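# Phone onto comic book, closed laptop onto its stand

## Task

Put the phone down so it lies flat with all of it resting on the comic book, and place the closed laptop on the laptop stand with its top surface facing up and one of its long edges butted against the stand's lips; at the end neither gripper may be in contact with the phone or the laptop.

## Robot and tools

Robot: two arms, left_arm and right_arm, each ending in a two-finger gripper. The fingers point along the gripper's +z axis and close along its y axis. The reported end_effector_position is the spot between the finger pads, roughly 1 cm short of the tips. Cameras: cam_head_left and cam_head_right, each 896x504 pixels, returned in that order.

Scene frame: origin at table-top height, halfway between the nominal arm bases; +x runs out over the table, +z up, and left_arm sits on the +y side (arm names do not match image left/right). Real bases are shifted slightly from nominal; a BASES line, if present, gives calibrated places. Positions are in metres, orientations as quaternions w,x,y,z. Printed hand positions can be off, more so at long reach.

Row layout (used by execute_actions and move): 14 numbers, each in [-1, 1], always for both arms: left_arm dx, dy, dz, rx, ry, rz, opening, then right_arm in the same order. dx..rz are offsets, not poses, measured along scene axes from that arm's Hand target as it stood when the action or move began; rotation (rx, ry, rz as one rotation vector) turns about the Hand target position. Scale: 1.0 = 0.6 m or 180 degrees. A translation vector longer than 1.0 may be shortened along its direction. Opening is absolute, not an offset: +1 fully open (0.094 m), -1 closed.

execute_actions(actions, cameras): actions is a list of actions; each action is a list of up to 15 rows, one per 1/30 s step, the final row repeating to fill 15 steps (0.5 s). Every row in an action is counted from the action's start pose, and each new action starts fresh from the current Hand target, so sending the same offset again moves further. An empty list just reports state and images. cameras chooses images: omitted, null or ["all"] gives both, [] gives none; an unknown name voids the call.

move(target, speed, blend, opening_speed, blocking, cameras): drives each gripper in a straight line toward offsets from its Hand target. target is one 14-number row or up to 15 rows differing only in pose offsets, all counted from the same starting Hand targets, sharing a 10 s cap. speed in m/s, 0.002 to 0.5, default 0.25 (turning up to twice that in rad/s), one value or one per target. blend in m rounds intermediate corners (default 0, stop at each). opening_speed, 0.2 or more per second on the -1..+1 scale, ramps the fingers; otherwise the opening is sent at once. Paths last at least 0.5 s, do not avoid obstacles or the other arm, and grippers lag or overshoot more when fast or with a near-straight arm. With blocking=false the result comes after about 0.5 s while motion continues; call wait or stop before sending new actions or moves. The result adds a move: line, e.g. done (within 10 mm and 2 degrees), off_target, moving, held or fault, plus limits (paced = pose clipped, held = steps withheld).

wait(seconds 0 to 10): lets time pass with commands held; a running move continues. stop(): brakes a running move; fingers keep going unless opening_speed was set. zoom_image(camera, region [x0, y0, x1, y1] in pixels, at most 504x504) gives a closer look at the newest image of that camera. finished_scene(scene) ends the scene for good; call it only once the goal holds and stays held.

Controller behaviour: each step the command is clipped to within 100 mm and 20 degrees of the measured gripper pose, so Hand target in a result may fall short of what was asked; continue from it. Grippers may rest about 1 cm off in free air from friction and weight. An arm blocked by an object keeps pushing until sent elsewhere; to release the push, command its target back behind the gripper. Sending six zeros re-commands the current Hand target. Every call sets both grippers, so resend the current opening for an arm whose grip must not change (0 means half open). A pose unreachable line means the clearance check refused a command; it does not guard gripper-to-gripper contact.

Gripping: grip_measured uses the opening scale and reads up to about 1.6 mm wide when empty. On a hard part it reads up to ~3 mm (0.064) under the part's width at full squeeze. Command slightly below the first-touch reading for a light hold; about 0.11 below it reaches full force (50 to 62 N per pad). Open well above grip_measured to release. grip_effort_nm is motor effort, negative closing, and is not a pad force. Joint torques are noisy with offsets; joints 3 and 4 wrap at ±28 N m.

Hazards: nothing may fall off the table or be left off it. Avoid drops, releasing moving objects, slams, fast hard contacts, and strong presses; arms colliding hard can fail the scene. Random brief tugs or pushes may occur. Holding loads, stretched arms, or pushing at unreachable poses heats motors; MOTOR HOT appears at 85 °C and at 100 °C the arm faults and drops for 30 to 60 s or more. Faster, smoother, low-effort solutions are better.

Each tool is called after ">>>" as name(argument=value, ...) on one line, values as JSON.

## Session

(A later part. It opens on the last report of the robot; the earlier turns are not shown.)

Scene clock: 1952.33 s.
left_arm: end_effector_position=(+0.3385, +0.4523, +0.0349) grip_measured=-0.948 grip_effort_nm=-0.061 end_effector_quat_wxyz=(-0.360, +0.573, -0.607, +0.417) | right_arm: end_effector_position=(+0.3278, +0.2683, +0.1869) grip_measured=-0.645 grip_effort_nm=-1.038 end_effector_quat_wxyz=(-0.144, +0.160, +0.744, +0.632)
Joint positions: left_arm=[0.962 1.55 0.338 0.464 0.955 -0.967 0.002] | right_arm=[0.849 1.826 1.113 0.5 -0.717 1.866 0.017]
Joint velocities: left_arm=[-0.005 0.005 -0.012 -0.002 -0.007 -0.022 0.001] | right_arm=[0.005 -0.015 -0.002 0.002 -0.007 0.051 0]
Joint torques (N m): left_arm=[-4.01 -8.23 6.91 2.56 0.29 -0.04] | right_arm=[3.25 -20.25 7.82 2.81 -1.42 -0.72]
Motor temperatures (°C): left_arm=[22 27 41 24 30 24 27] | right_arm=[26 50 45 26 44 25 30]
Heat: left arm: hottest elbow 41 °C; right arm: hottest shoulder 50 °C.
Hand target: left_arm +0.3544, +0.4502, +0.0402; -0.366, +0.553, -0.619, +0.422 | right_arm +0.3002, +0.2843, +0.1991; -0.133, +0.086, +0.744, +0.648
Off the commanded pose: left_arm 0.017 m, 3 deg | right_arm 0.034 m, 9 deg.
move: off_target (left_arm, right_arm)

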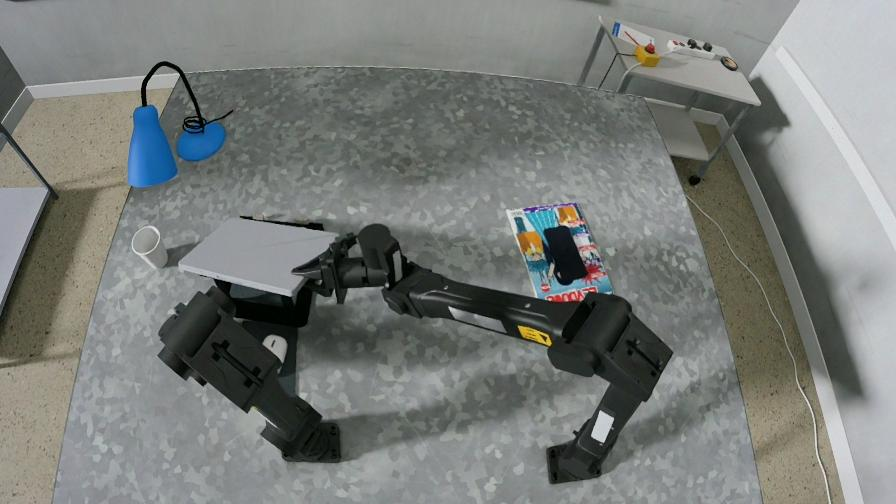

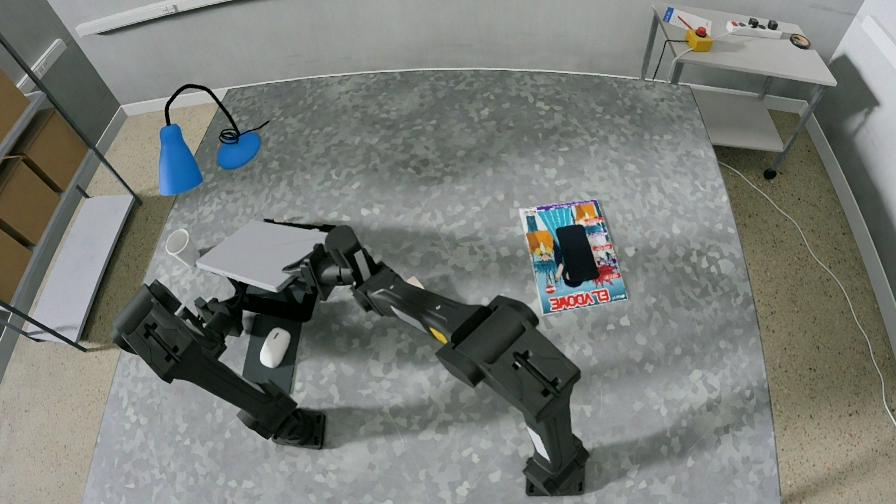

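>>> move(target=[[0,0,0,0,0,0,-0.95,0.02,0,-0.06,0,0,0.01,-0.85]], speed=0.04)

>>> zoom_image(camera="cam_head_left", region=[180, 190, 360, 300])

>>> zoom_image(camera="cam_head_right", region=[180, 190, 360, 300])

Scene clock: 1956.27 s.
left_arm: end_effector_position=(+0.3385, +0.4524, +0.0349) grip_measured=-0.948 grip_effort_nm=-0.061 end_effector_quat_wxyz=(-0.360, +0.573, -0.607, +0.417) | right_arm: end_effector_position=(+0.3326, +0.2675, +0.1684) grip_measured=-0.642 grip_effort_nm=-1.033 end_effector_quat_wxyz=(-0.151, +0.139, +0.737, +0.644)
Joint positions: left_arm=[0.962 1.55 0.338 0.464 0.955 -0.967 0.002] | right_arm=[0.832 1.886 1.114 0.598 -0.769 1.866 0.017]
Joint velocities: left_arm=[-0.015 -0.015 0.017 0.012 -0.007 -0.037 0.001] | right_arm=[-0.005 0.015 -0.012 0.002 0.007 -0.007 0]
Joint torques (N m): left_arm=[-4.48 -8.41 6.78 2.59 0.33 -0.04] | right_arm=[2.67 -18.55 8.35 1.95 -1.47 -0.81]
Motor temperatures (°C): left_arm=[22 27 41 24 30 24 27] | right_arm=[26 50 45 26 43 25 30]
Heat: left arm: hottest elbow 41 °C; right arm: hottest shoulder 50 °C.
Hand target: left_arm +0.3544, +0.4502, +0.0401; -0.366, +0.553, -0.619, +0.422 | right_arm +0.3117, +0.2838, +0.1633; -0.143, +0.074, +0.745, +0.647
Off the commanded pose: left_arm 0.017 m, 3 deg | right_arm 0.027 m, 8 deg.
move: off_target (left_arm, right_arm)

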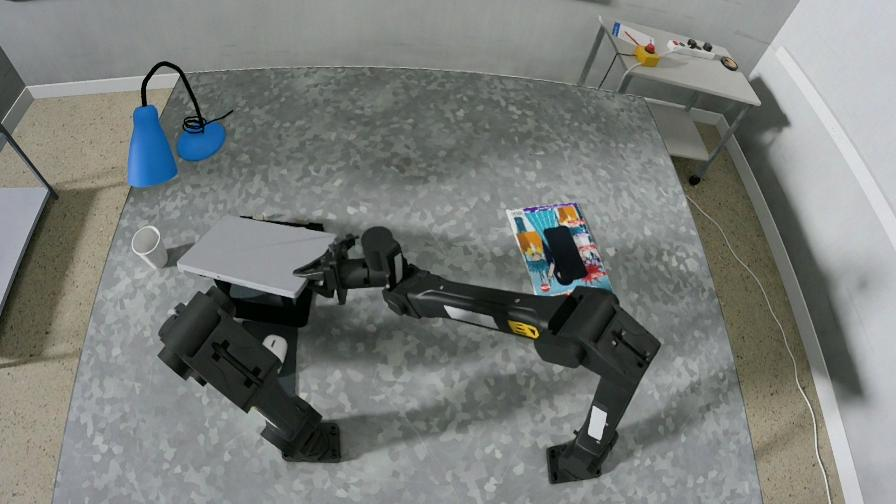

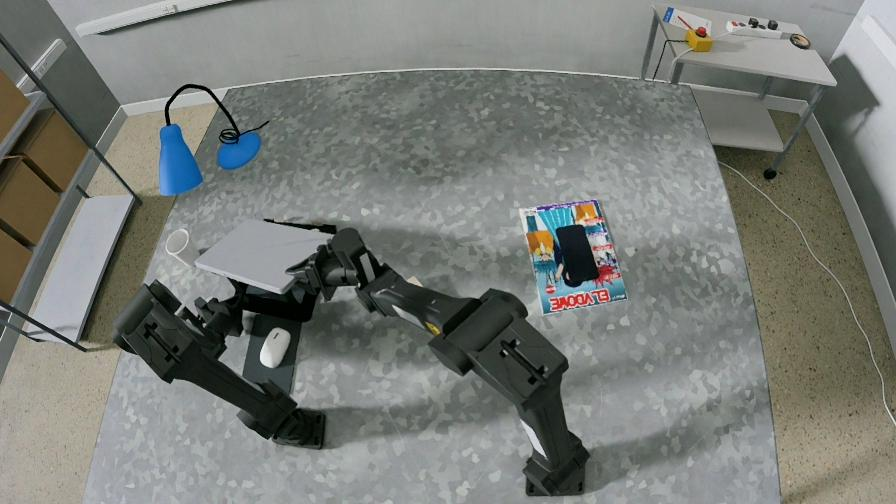

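Scaled by 2.800.

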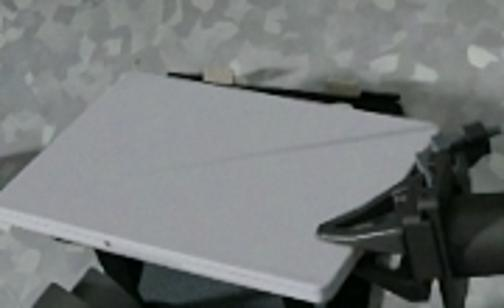

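Scaled by 2.800.

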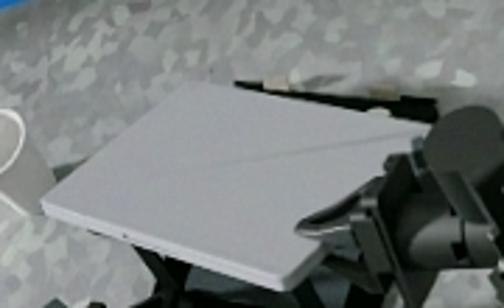

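>>> move(target=[[0,0,0,0,0,0,-0.95,0,0,-0.02,-0.02,0.03,0.0,-0.85]], speed=0.04)

>>> zoom_image(camera="cam_head_left", region=[180, 190, 360, 300])

>>> zoom_image(camera="cam_head_right", region=[180, 190, 360, 300])

Scene clock: 1969.23 s.
left_arm: end_effector_position=(+0.3385, +0.4524, +0.0349) grip_measured=-0.948 grip_effort_nm=-0.056 end_effector_quat_wxyz=(-0.360, +0.573, -0.607, +0.417) | right_arm: end_effector_position=(+0.3320, +0.2667, +0.1632) grip_measured=-0.629 grip_effort_nm=-1.048 end_effector_quat_wxyz=(-0.169, +0.155, +0.741, +0.631)
Joint positions: left_arm=[0.962 1.55 0.338 0.464 0.955 -0.967 0.002] | right_arm=[0.83 1.887 1.118 0.562 -0.781 1.892 0.017]
Joint velocities: left_arm=[0.005 -0.005 -0.017 -0.012 -0.007 -0.007 0] | right_arm=[0.005 -0.015 -0.007 0.002 -0.051 -0.022 0.001]
Joint torques (N m): left_arm=[-5.07 -8.76 6.84 2.62 0.33 0] | right_arm=[2.78 -18.37 9.02 0.36 -1.42 -0.63]
Motor temperatures (°C): left_arm=[22 26 40 24 29 24 27] | right_arm=[26 49 44 26 41 25 30]
Heat: left arm: hottest elbow 40 °C; right arm: hottest shoulder 49 °C.
Hand target: left_arm +0.3544, +0.4502, +0.0401; -0.366, +0.553, -0.618, +0.422 | right_arm +0.3116, +0.2838, +0.1514; -0.176, +0.109, +0.757, +0.619
Off the commanded pose: left_arm 0.017 m, 3 deg | right_arm 0.029 m, 6 deg.
move: off_target (left_arm, right_arm)

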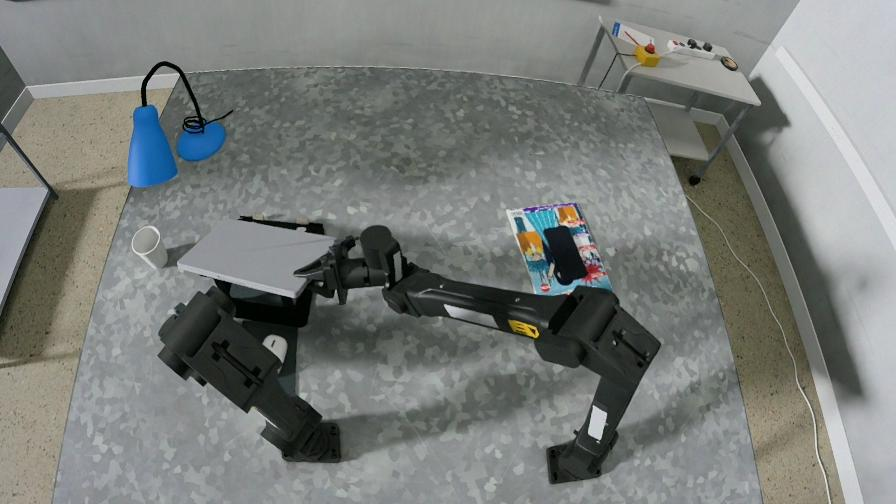

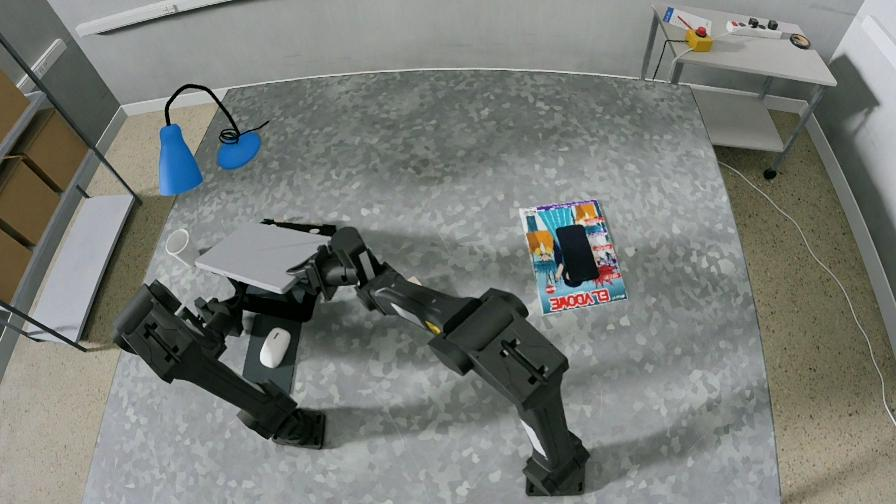

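Scaled by 2.800.

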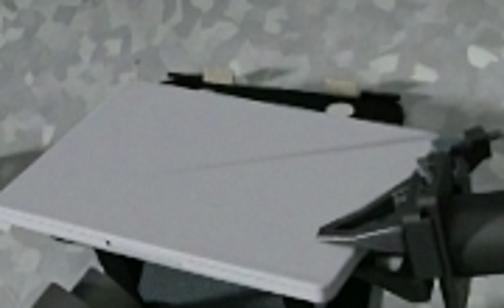

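Scaled by 2.800.

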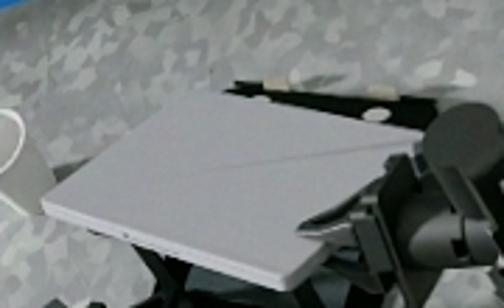

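>>> move(target=[[0,0,0,0,0,0,-0.95,0.05,0,0.02,0,0,0.01,-0.85]], speed=0.04)

>>> zoom_image(camera="cam_head_left", region=[180, 190, 360, 300])

>>> zoom_image(camera="cam_head_right", region=[180, 190, 360, 300])

Scene clock: 1975.00 s.
left_arm: end_effector_position=(+0.3386, +0.4522, +0.0349) grip_measured=-0.948 grip_effort_nm=-0.056 end_effector_quat_wxyz=(-0.360, +0.573, -0.607, +0.417) | right_arm: end_effector_position=(+0.3498, +0.2660, +0.1690) grip_measured=-0.628 grip_effort_nm=-1.038 end_effector_quat_wxyz=(-0.190, +0.141, +0.748, +0.620)
Joint positions: left_arm=[0.961 1.55 0.338 0.464 0.955 -0.967 0.002] | right_arm=[0.795 1.906 1.189 0.468 -0.867 1.863 0.017]
Joint velocities: left_arm=[0.005 -0.005 0.002 0.017 0.037 -0.007 -0.001] | right_arm=[-0.005 -0.005 0.002 -0.007 -0.051 -0.051 0]
Joint torques (N m): left_arm=[-4.6 -7.94 6.87 2.69 0.31 -0.01] | right_arm=[2.02 -18.43 10.55 0.42 -1.07 -0.67]
Motor temperatures (°C): left_arm=[22 26 40 24 29 24 27] | right_arm=[26 49 45 25 41 25 30]
Heat: left arm: hottest elbow 40 °C; right arm: hottest shoulder 49 °C.
Hand target: left_arm +0.3545, +0.4501, +0.0401; -0.366, +0.553, -0.619, +0.422 | right_arm +0.3418, +0.2833, +0.1625; -0.186, +0.098, +0.759, +0.616
Off the commanded pose: left_arm 0.017 m, 3 deg | right_arm 0.020 m, 5 deg.
move: off_target (left_arm, right_arm)

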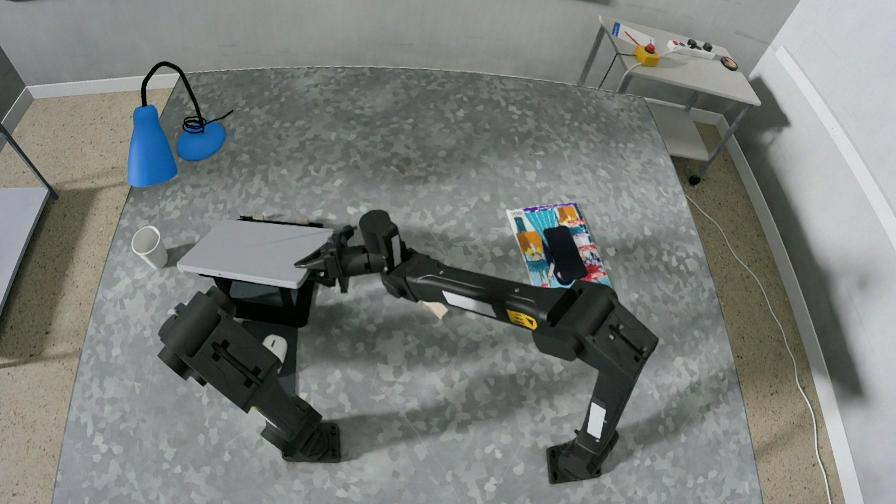

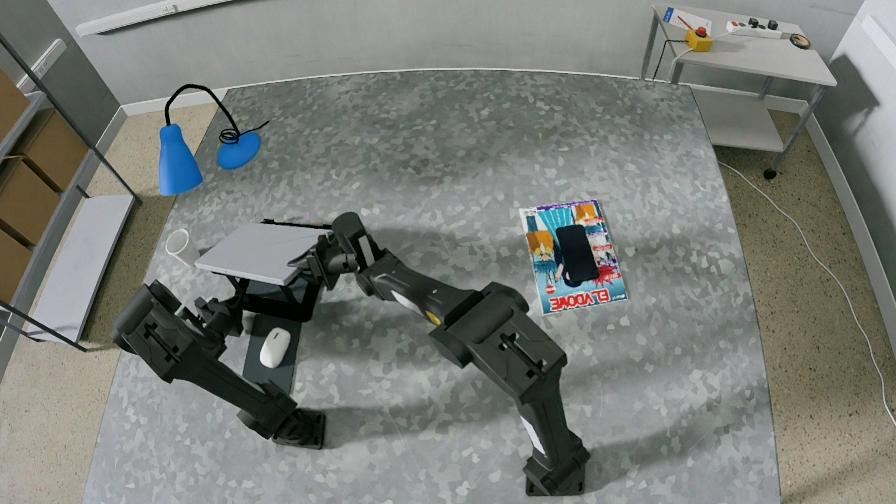

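Scaled by 2.800.

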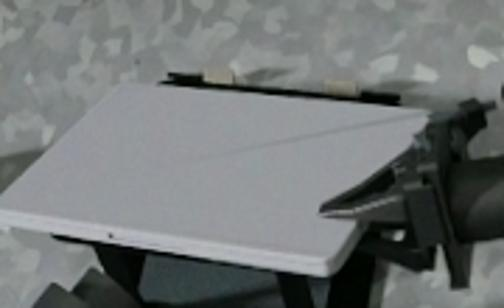

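Scaled by 2.800.

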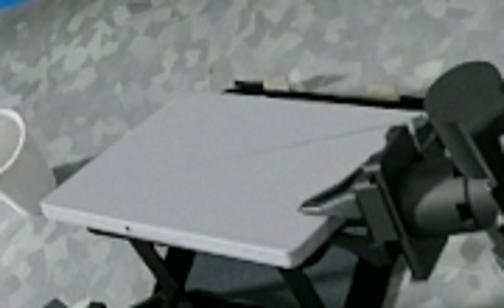

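>>> move(target=[[0,0,0,0,0,0,-0.95,0.02,0,-0.01,0,0,-0.015,-0.85]], speed=0.03)

>>> zoom_image(camera="cam_head_left", region=[180, 190, 360, 300])

>>> zoom_image(camera="cam_head_right", region=[180, 190, 360, 300])

Scene clock: 1978.73 s.
left_arm: end_effector_position=(+0.3386, +0.4522, +0.0349) grip_measured=-0.948 grip_effort_nm=-0.056 end_effector_quat_wxyz=(-0.360, +0.573, -0.607, +0.417) | right_arm: end_effector_position=(+0.3563, +0.2682, +0.1643) grip_measured=-0.628 grip_effort_nm=-1.043 end_effector_quat_wxyz=(-0.180, +0.151, +0.749, +0.620)
Joint positions: left_arm=[0.961 1.55 0.338 0.464 0.955 -0.967 0.002] | right_arm=[0.795 1.916 1.196 0.467 -0.838 1.863 0.017]
Joint velocities: left_arm=[-0.005 0.005 -0.012 0.012 -0.037 -0.022 0] | right_arm=[0.005 -0.005 0.002 -0.017 -0.007 -0.007 0]
Joint torques (N m): left_arm=[-4.78 -8.59 6.84 2.45 0.26 0.02] | right_arm=[1.55 -18.43 10.14 1.17 -0.68 -0.53]
Motor temperatures (°C): left_arm=[22 26 40 24 29 24 27] | right_arm=[26 49 45 25 40 25 30]
Heat: left arm: hottest elbow 40 °C; right arm: hottest shoulder 49 °C.
Hand target: left_arm +0.3545, +0.4501, +0.0401; -0.366, +0.553, -0.619, +0.422 | right_arm +0.3535, +0.2833, +0.1564; -0.172, +0.115, +0.757, +0.620
Off the commanded pose: left_arm 0.017 m, 3 deg | right_arm 0.017 m, 4 deg.
move: off_target (left_arm, right_arm)

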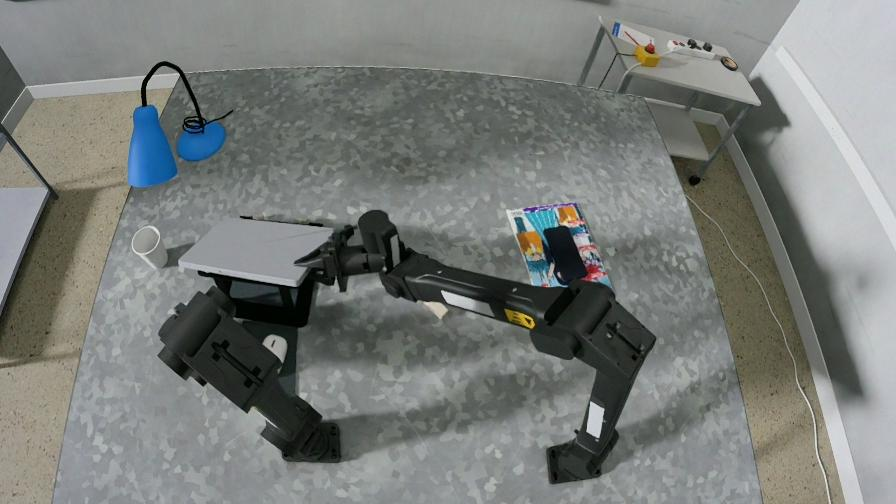

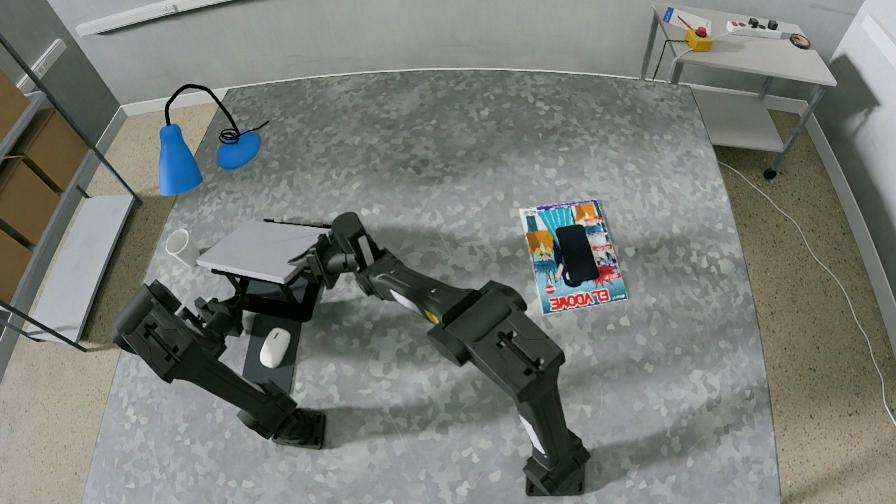

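Scaled by 2.800.

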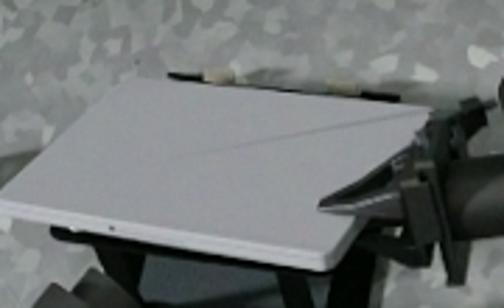

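Scaled by 2.800.

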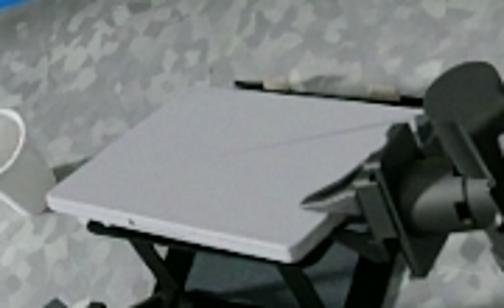

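>>> move(target=[[0,0,0,0,0,0,-0.95,-0.005,0,-0.025,0,0.01,0,-0.85]], speed=0.03)

>>> zoom_image(camera="cam_head_left", region=[180, 190, 360, 300])

>>> zoom_image(camera="cam_head_right", region=[180, 190, 360, 300])

Scene clock: 1982.83 s.
left_arm: end_effector_position=(+0.3386, +0.4522, +0.0349) grip_measured=-0.948 grip_effort_nm=-0.056 end_effector_quat_wxyz=(-0.360, +0.573, -0.607, +0.417) | right_arm: end_effector_position=(+0.3584, +0.2696, +0.1586) grip_measured=-0.628 grip_effort_nm=-1.038 end_effector_quat_wxyz=(-0.182, +0.153, +0.745, +0.624)
Joint positions: left_arm=[0.961 1.55 0.338 0.464 0.955 -0.967 0.002] | right_arm=[0.795 1.935 1.196 0.505 -0.838 1.881 0.017]
Joint velocities: left_arm=[0.005 -0.005 0.007 -0.002 0.007 0.051 -0.001] | right_arm=[-0.015 -0.005 -0.012 0.002 0.007 0.007 0]
Joint torques (N m): left_arm=[-4.66 -8.82 6.79 2.47 0.32 0.01] | right_arm=[1.73 -18.08 9.1 1.16 -0.82 -0.4]
Motor temperatures (°C): left_arm=[22 26 40 24 29 24 27] | right_arm=[26 48 44 25 39 25 30]
Heat: left arm: hottest elbow 40 °C; right arm: hottest shoulder 48 °C.
Hand target: left_arm +0.3545, +0.4501, +0.0401; -0.366, +0.553, -0.619, +0.422 | right_arm +0.3502, +0.2832, +0.1415; -0.184, +0.125, +0.754, +0.618
Off the commanded pose: left_arm 0.017 m, 3 deg | right_arm 0.023 m, 3 deg.
move: off_target (left_arm, right_arm)

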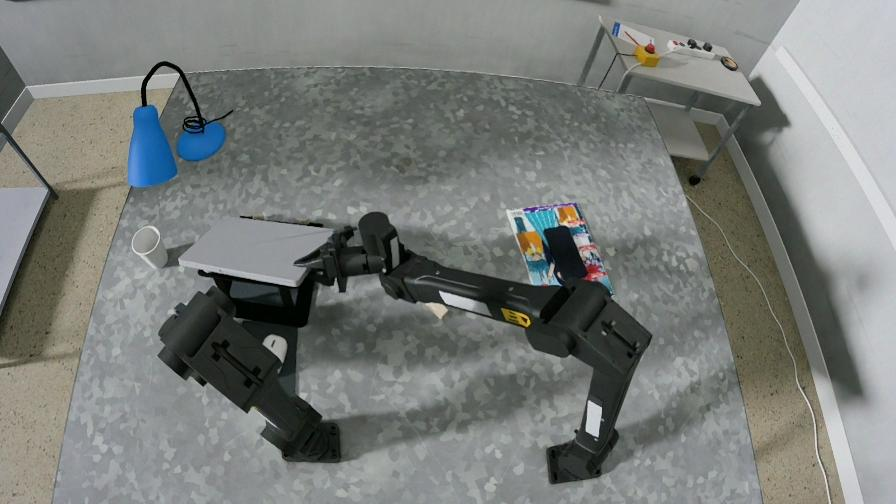

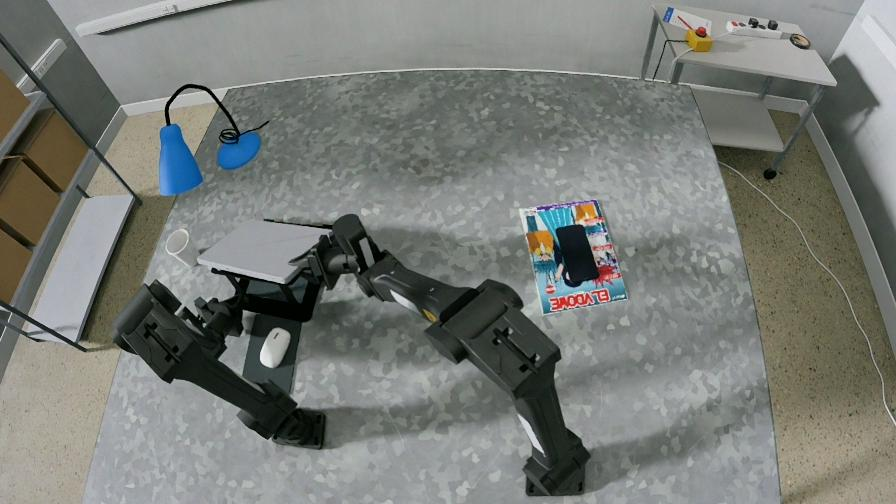

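Scaled by 2.800.

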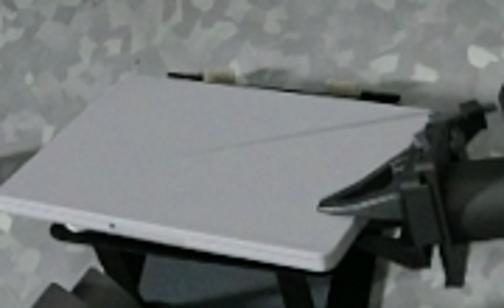

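Scaled by 2.800.

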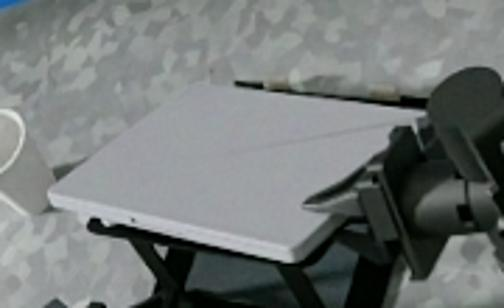

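>>> move(target=[[0,0,0,0,0,0,-0.95,-0.005,0,0.0,-0.025,0.01,0,-0.85]], speed=0.03)

>>> zoom_image(camera="cam_head_left", region=[180, 190, 360, 300])

>>> zoom_image(camera="cam_head_right", region=[180, 190, 360, 300])

Scene clock: 1988.80 s.
left_arm: end_effector_position=(+0.3386, +0.4522, +0.0348) grip_measured=-0.948 grip_effort_nm=-0.056 end_effector_quat_wxyz=(-0.360, +0.573, -0.607, +0.417) | right_arm: end_effector_position=(+0.3643, +0.2739, +0.1561) grip_measured=-0.625 grip_effort_nm=-1.043 end_effector_quat_wxyz=(-0.182, +0.164, +0.758, +0.604)
Joint positions: left_arm=[0.961 1.551 0.338 0.464 0.955 -0.967 0.002] | right_arm=[0.795 1.935 1.234 0.395 -0.828 1.848 0.018]
Joint velocities: left_arm=[-0.005 -0.015 0.002 -0.027 0.066 0.037 0.001] | right_arm=[-0.015 -0.015 -0.012 -0.017 -0.037 -0.007 0]
Joint torques (N m): left_arm=[-3.96 -8.35 7.01 2.61 0.25 -0.02] | right_arm=[2.08 -20.6 8.24 -0.32 -0.77 -0.45]
Motor temperatures (°C): left_arm=[22 26 40 24 29 24 27] | right_arm=[26 48 44 25 39 25 30]
Heat: left arm: hottest elbow 40 °C; right arm: hottest shoulder 48 °C.
Hand target: left_arm +0.3544, +0.4501, +0.0400; -0.366, +0.553, -0.619, +0.422 | right_arm +0.3474, +0.2834, +0.1416; -0.191, +0.142, +0.774, +0.586
Off the commanded pose: left_arm 0.017 m, 3 deg | right_arm 0.024 m, 4 deg.
move: off_target (left_arm, right_arm)

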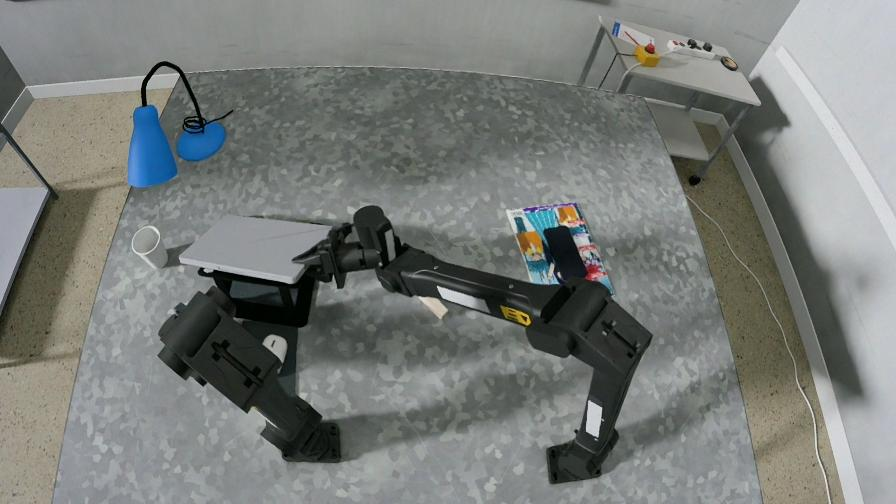

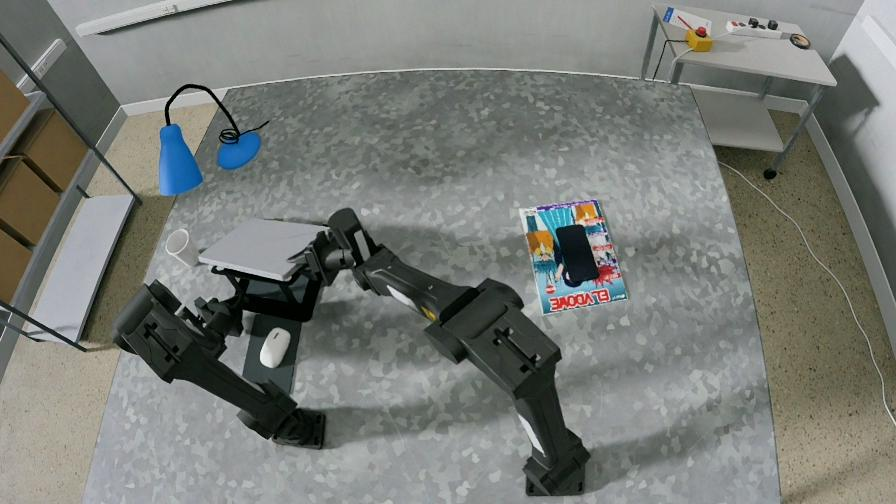

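Scaled by 2.800.

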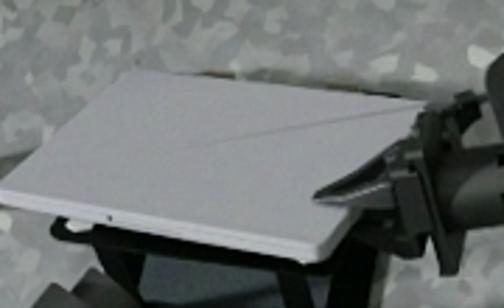

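Scaled by 2.800.

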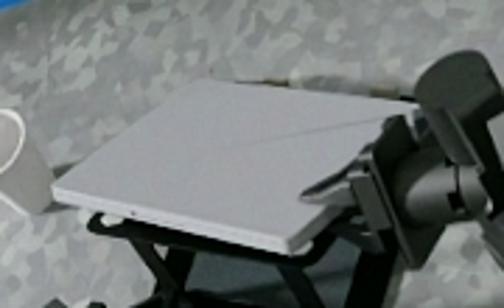

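>>> move(target=[[0,0,0,0,0,0,-0.95,-0.02,0,0.05,0,0.0,0,-0.85],[0,0,0,0,0,0,-0.95,-0.06,0,0.05,0,0.0,0,-0.85]], speed=0.04)

>>> zoom_image(camera="cam_head_left", region=[180, 190, 360, 300])

>>> zoom_image(camera="cam_head_right", region=[180, 190, 360, 300])

Scene clock: 1995.83 s.
left_arm: end_effector_position=(+0.3386, +0.4521, +0.0348) grip_measured=-0.948 grip_effort_nm=-0.061 end_effector_quat_wxyz=(-0.360, +0.573, -0.607, +0.417) | right_arm: end_effector_position=(+0.3590, +0.2736, +0.1699) grip_measured=-0.625 grip_effort_nm=-1.038 end_effector_quat_wxyz=(-0.170, +0.183, +0.763, +0.596)
Joint positions: left_arm=[0.961 1.551 0.338 0.464 0.955 -0.967 0.002] | right_arm=[0.81 1.887 1.222 0.337 -0.77 1.851 0.018]
Joint velocities: left_arm=[-0.015 0.005 0.002 -0.002 -0.037 -0.037 -0.001] | right_arm=[-0.024 0.005 -0.007 0.007 0.051 -0.11 0]
Joint torques (N m): left_arm=[-4.31 -8.82 6.86 2.47 0.26 -0.01] | right_arm=[4.25 -23.94 5.45 0.83 -1.3 -0.25]
Motor temperatures (°C): left_arm=[22 26 39 24 29 24 27] | right_arm=[26 48 44 25 38 25 30]
Heat: left arm: hottest elbow 39 °C; right arm: hottest shoulder 48 °C.
Hand target: left_arm +0.3544, +0.4501, +0.0400; -0.366, +0.553, -0.619, +0.422 | right_arm +0.3120, +0.2843, +0.1724; -0.191, +0.142, +0.774, +0.587
Off the commanded pose: left_arm 0.017 m, 3 deg | right_arm 0.049 m, 6 deg.
move: off_target (left_arm, right_arm)

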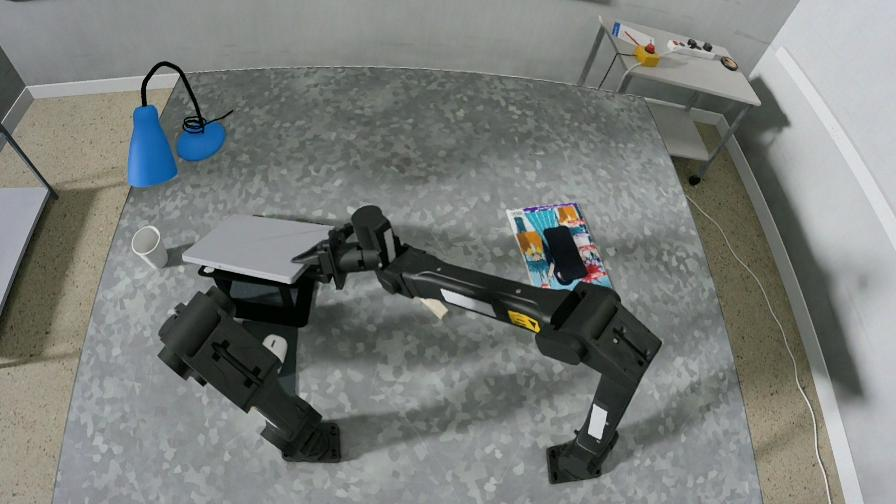

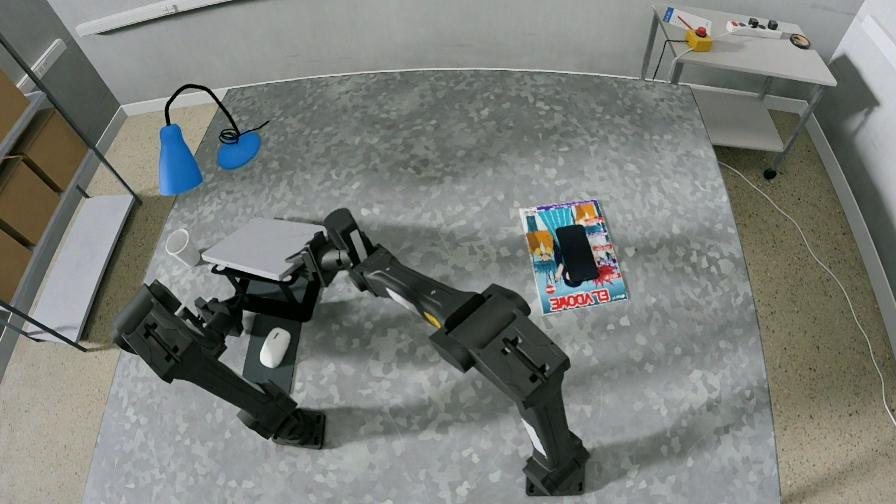

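Scaled by 2.800.

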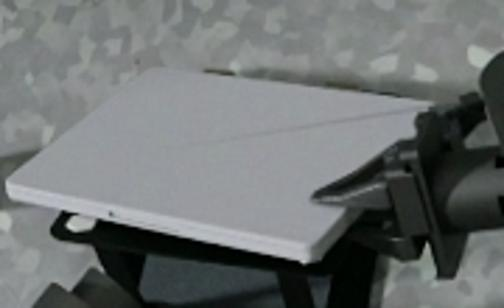

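Scaled by 2.800.

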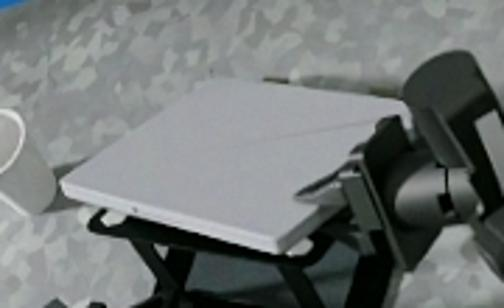

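>>> move(target=[[0,0,0,0,0,0,-0.95,0.0,0,0.08,0.01,-0.03,0.08,-0.85]], speed=0.06)

>>> zoom_image(camera="cam_head_left", region=[180, 190, 360, 300])

>>> zoom_image(camera="cam_head_right", region=[180, 190, 360, 300])

Scene clock: 2002.57 s.
left_arm: end_effector_position=(+0.3386, +0.4520, +0.0348) grip_measured=-0.948 grip_effort_nm=-0.056 end_effector_quat_wxyz=(-0.360, +0.573, -0.607, +0.417) | right_arm: end_effector_position=(+0.3649, +0.2586, +0.1827) grip_measured=-0.611 grip_effort_nm=-1.043 end_effector_quat_wxyz=(-0.212, +0.120, +0.784, +0.570)
Joint positions: left_arm=[0.961 1.551 0.338 0.464 0.955 -0.967 0.002] | right_arm=[0.758 1.887 1.31 0.108 -0.958 1.685 0.018]
Joint velocities: left_arm=[0.015 -0.015 -0.007 0.002 -0.022 -0.022 -0.001] | right_arm=[0.005 -0.005 0.002 0.002 0.007 0.007 0]
Joint torques (N m): left_arm=[-5.36 -8.35 6.8 2.62 0.24 0.01] | right_arm=[5.25 -24.7 9.96 0.16 -3.35 -0.95]
Motor temperatures (°C): left_arm=[22 26 39 24 29 24 27] | right_arm=[26 47 44 25 41 25 30]
Heat: left arm: hottest elbow 39 °C; right arm: hottest shoulder 47 °C.
Hand target: left_arm +0.3544, +0.4501, +0.0400; -0.366, +0.553, -0.619, +0.422 | right_arm +0.3129, +0.2845, +0.2203; -0.229, +0.013, +0.784, +0.577
Off the commanded pose: left_arm 0.017 m, 3 deg | right_arm 0.070 m, 12 deg.
move: off_target (left_arm, right_arm)

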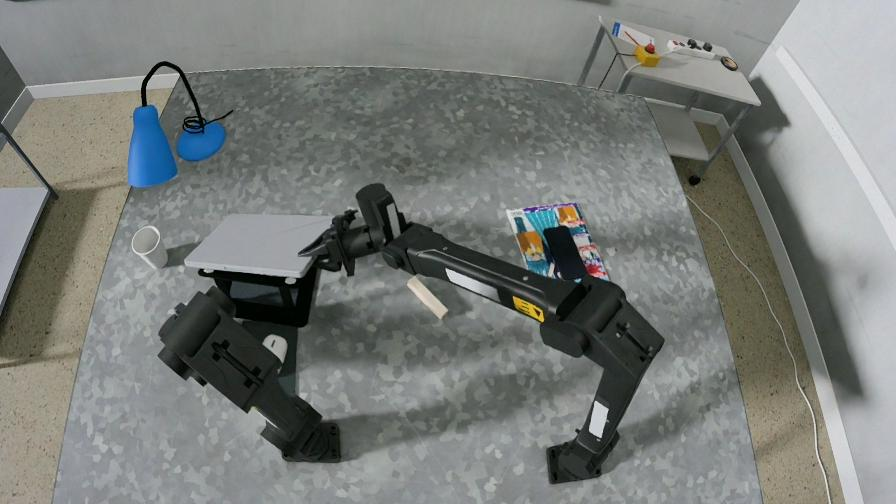

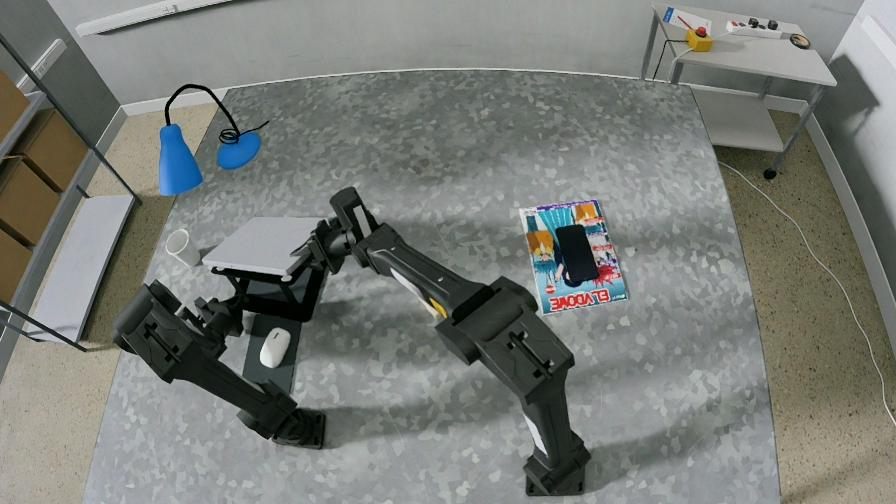

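Scaled by 2.800.

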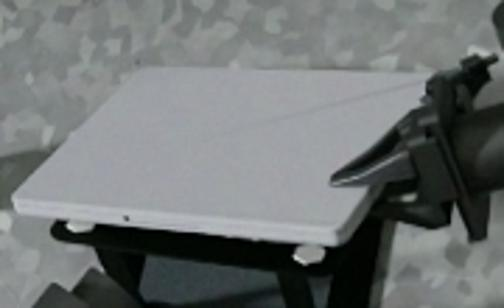

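Scaled by 2.800.

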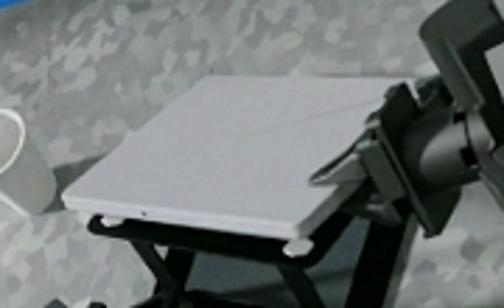

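>>> move(target=[[0,0,0,0,0,0,-0.95,-0.02,0,0.02,0.01,0.0,0.05,-0.85]], speed=0.06)

>>> zoom_image(camera="cam_head_left", region=[180, 190, 360, 300])

>>> zoom_image(camera="cam_head_right", region=[180, 190, 360, 300])

Scene clock: 2007.67 s.
left_arm: end_effector_position=(+0.3387, +0.4520, +0.0348) grip_measured=-0.948 grip_effort_nm=-0.061 end_effector_quat_wxyz=(-0.360, +0.573, -0.607, +0.417) | right_arm: end_effector_position=(+0.3493, +0.2547, +0.2046) grip_measured=-0.610 grip_effort_nm=-1.038 end_effector_quat_wxyz=(-0.245, +0.027, +0.784, +0.570)
Joint positions: left_arm=[0.961 1.551 0.338 0.464 0.955 -0.967 0.002] | right_arm=[0.748 1.887 1.381 -0.061 -1.126 1.489 0.018]
Joint velocities: left_arm=[-0.005 0.005 -0.002 -0.002 -0.022 -0.022 0.001] | right_arm=[0.005 0.005 -0.022 -0.012 -0.051 -0.037 -0.001]
Joint torques (N m): left_arm=[-4.78 -7.94 6.94 2.56 0.23 -0.04] | right_arm=[5.54 -22.95 11.08 0.17 -2.93 -0.39]
Motor temperatures (°C): left_arm=[22 26 39 24 29 24 27] | right_arm=[26 47 44 25 46 25 30]
Heat: left arm: hottest elbow 39 °C; right arm: hottest shoulder 47 °C.
Hand target: left_arm +0.3544, +0.4500, +0.0401; -0.366, +0.553, -0.619, +0.422 | right_arm +0.3013, +0.2847, +0.2325; -0.274, -0.051, +0.772, +0.571
Off the commanded pose: left_arm 0.017 m, 3 deg | right_arm 0.063 m, 10 deg.
move: off_target (left_arm, right_arm)

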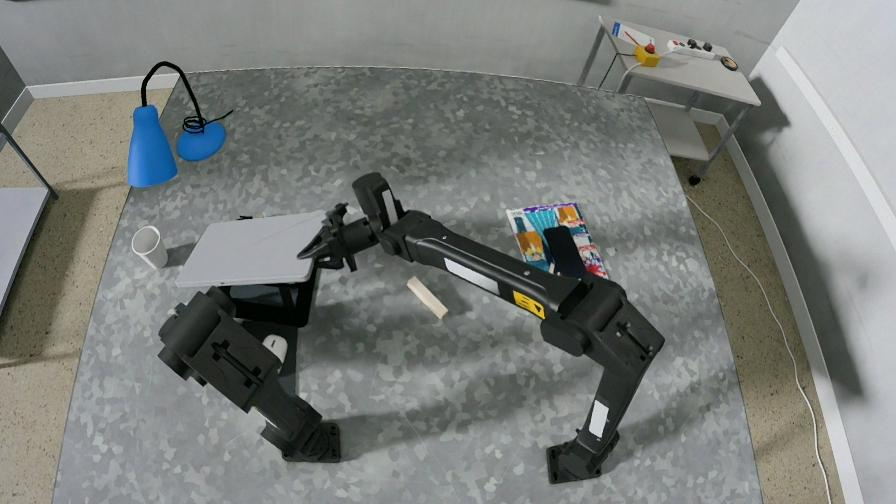

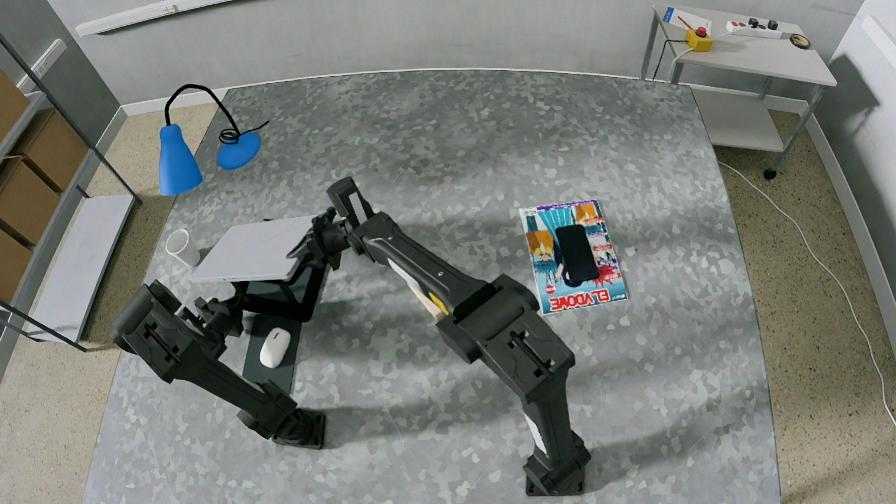

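Scaled by 2.800.

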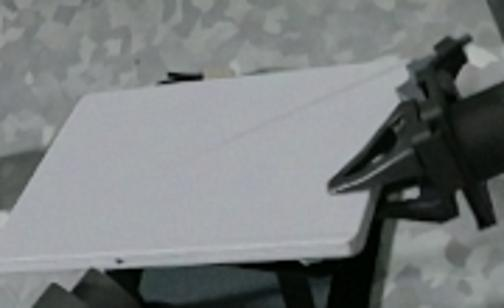

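Scaled by 2.800.

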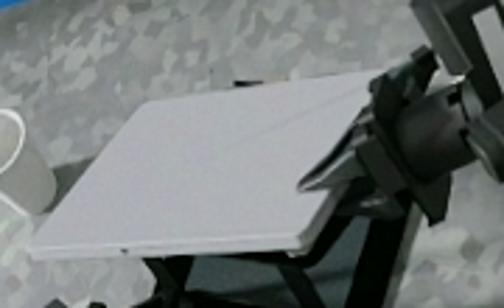

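>>> move(target=[[0,0,0,0,0,0,-0.95,-0.045,0,0.0,0.0,0.02,-0.06,-0.85]], speed=0.06)

>>> zoom_image(camera="cam_head_left", region=[180, 190, 360, 300])

>>> zoom_image(camera="cam_head_right", region=[180, 190, 360, 300])

Scene clock: 2014.07 s.
left_arm: end_effector_position=(+0.3387, +0.4520, +0.0348) grip_measured=-0.948 grip_effort_nm=-0.056 end_effector_quat_wxyz=(-0.360, +0.573, -0.607, +0.417) | right_arm: end_effector_position=(+0.3253, +0.2677, +0.2062) grip_measured=-0.618 grip_effort_nm=-1.033 end_effector_quat_wxyz=(-0.226, +0.098, +0.771, +0.587)
Joint positions: left_arm=[0.961 1.551 0.338 0.464 0.955 -0.967 0.002] | right_arm=[0.808 1.831 1.249 0.209 -0.966 1.754 0.018]
Joint velocities: left_arm=[-0.005 -0.005 0.012 0.002 0.022 -0.066 0.001] | right_arm=[-0.024 -0.005 -0.007 -0.022 0.007 -0.081 0.001]
Joint torques (N m): left_arm=[-4.66 -8.41 6.76 2.5 0.3 0] | right_arm=[5.3 -24.53 7.1 1.68 -1.4 -0.13]
Motor temperatures (°C): left_arm=[22 26 39 24 29 24 27] | right_arm=[26 48 44 25 46 25 30]
Heat: left arm: hottest elbow 39 °C; right arm: hottest shoulder 48 °C.
Hand target: left_arm +0.3544, +0.4500, +0.0401; -0.366, +0.553, -0.619, +0.422 | right_arm +0.2738, +0.2851, +0.2325; -0.242, +0.039, +0.766, +0.594
Off the commanded pose: left_arm 0.017 m, 3 deg | right_arm 0.060 m, 7 deg.
move: off_target (left_arm, right_arm)

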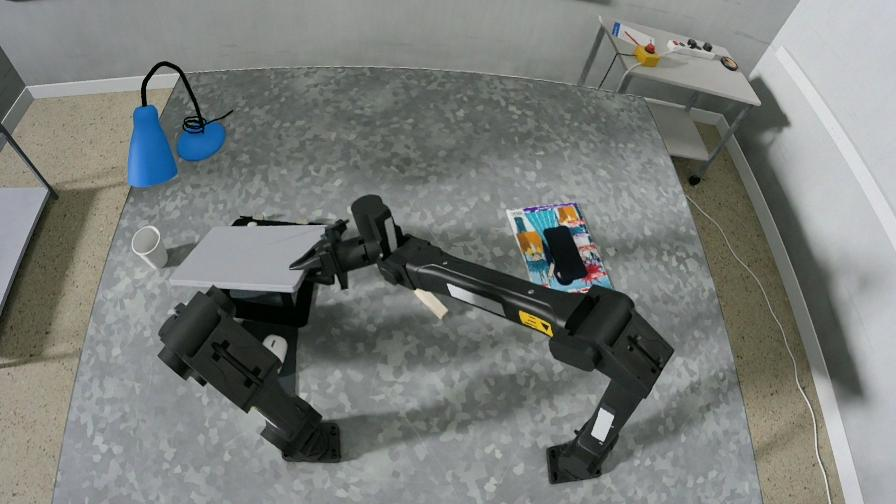

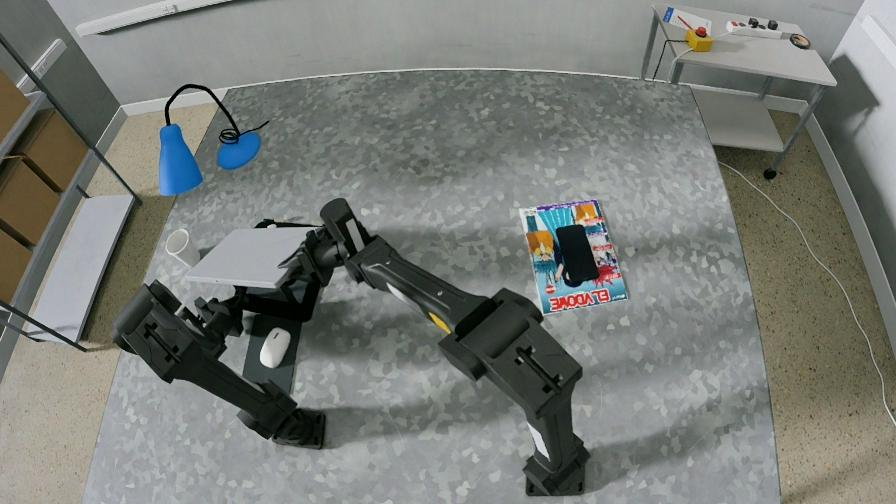

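Scaled by 2.800.

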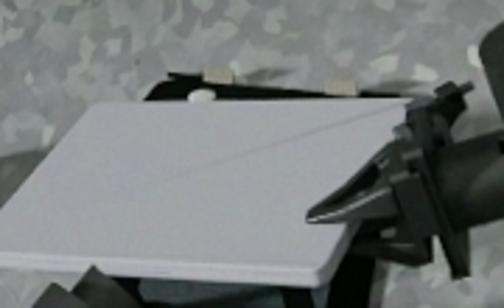

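Scaled by 2.800.

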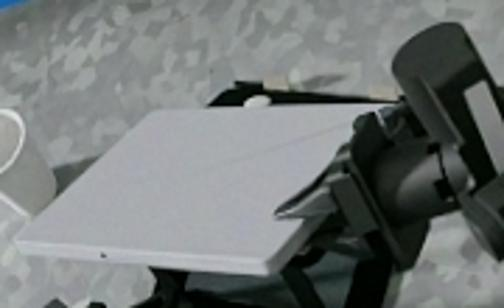

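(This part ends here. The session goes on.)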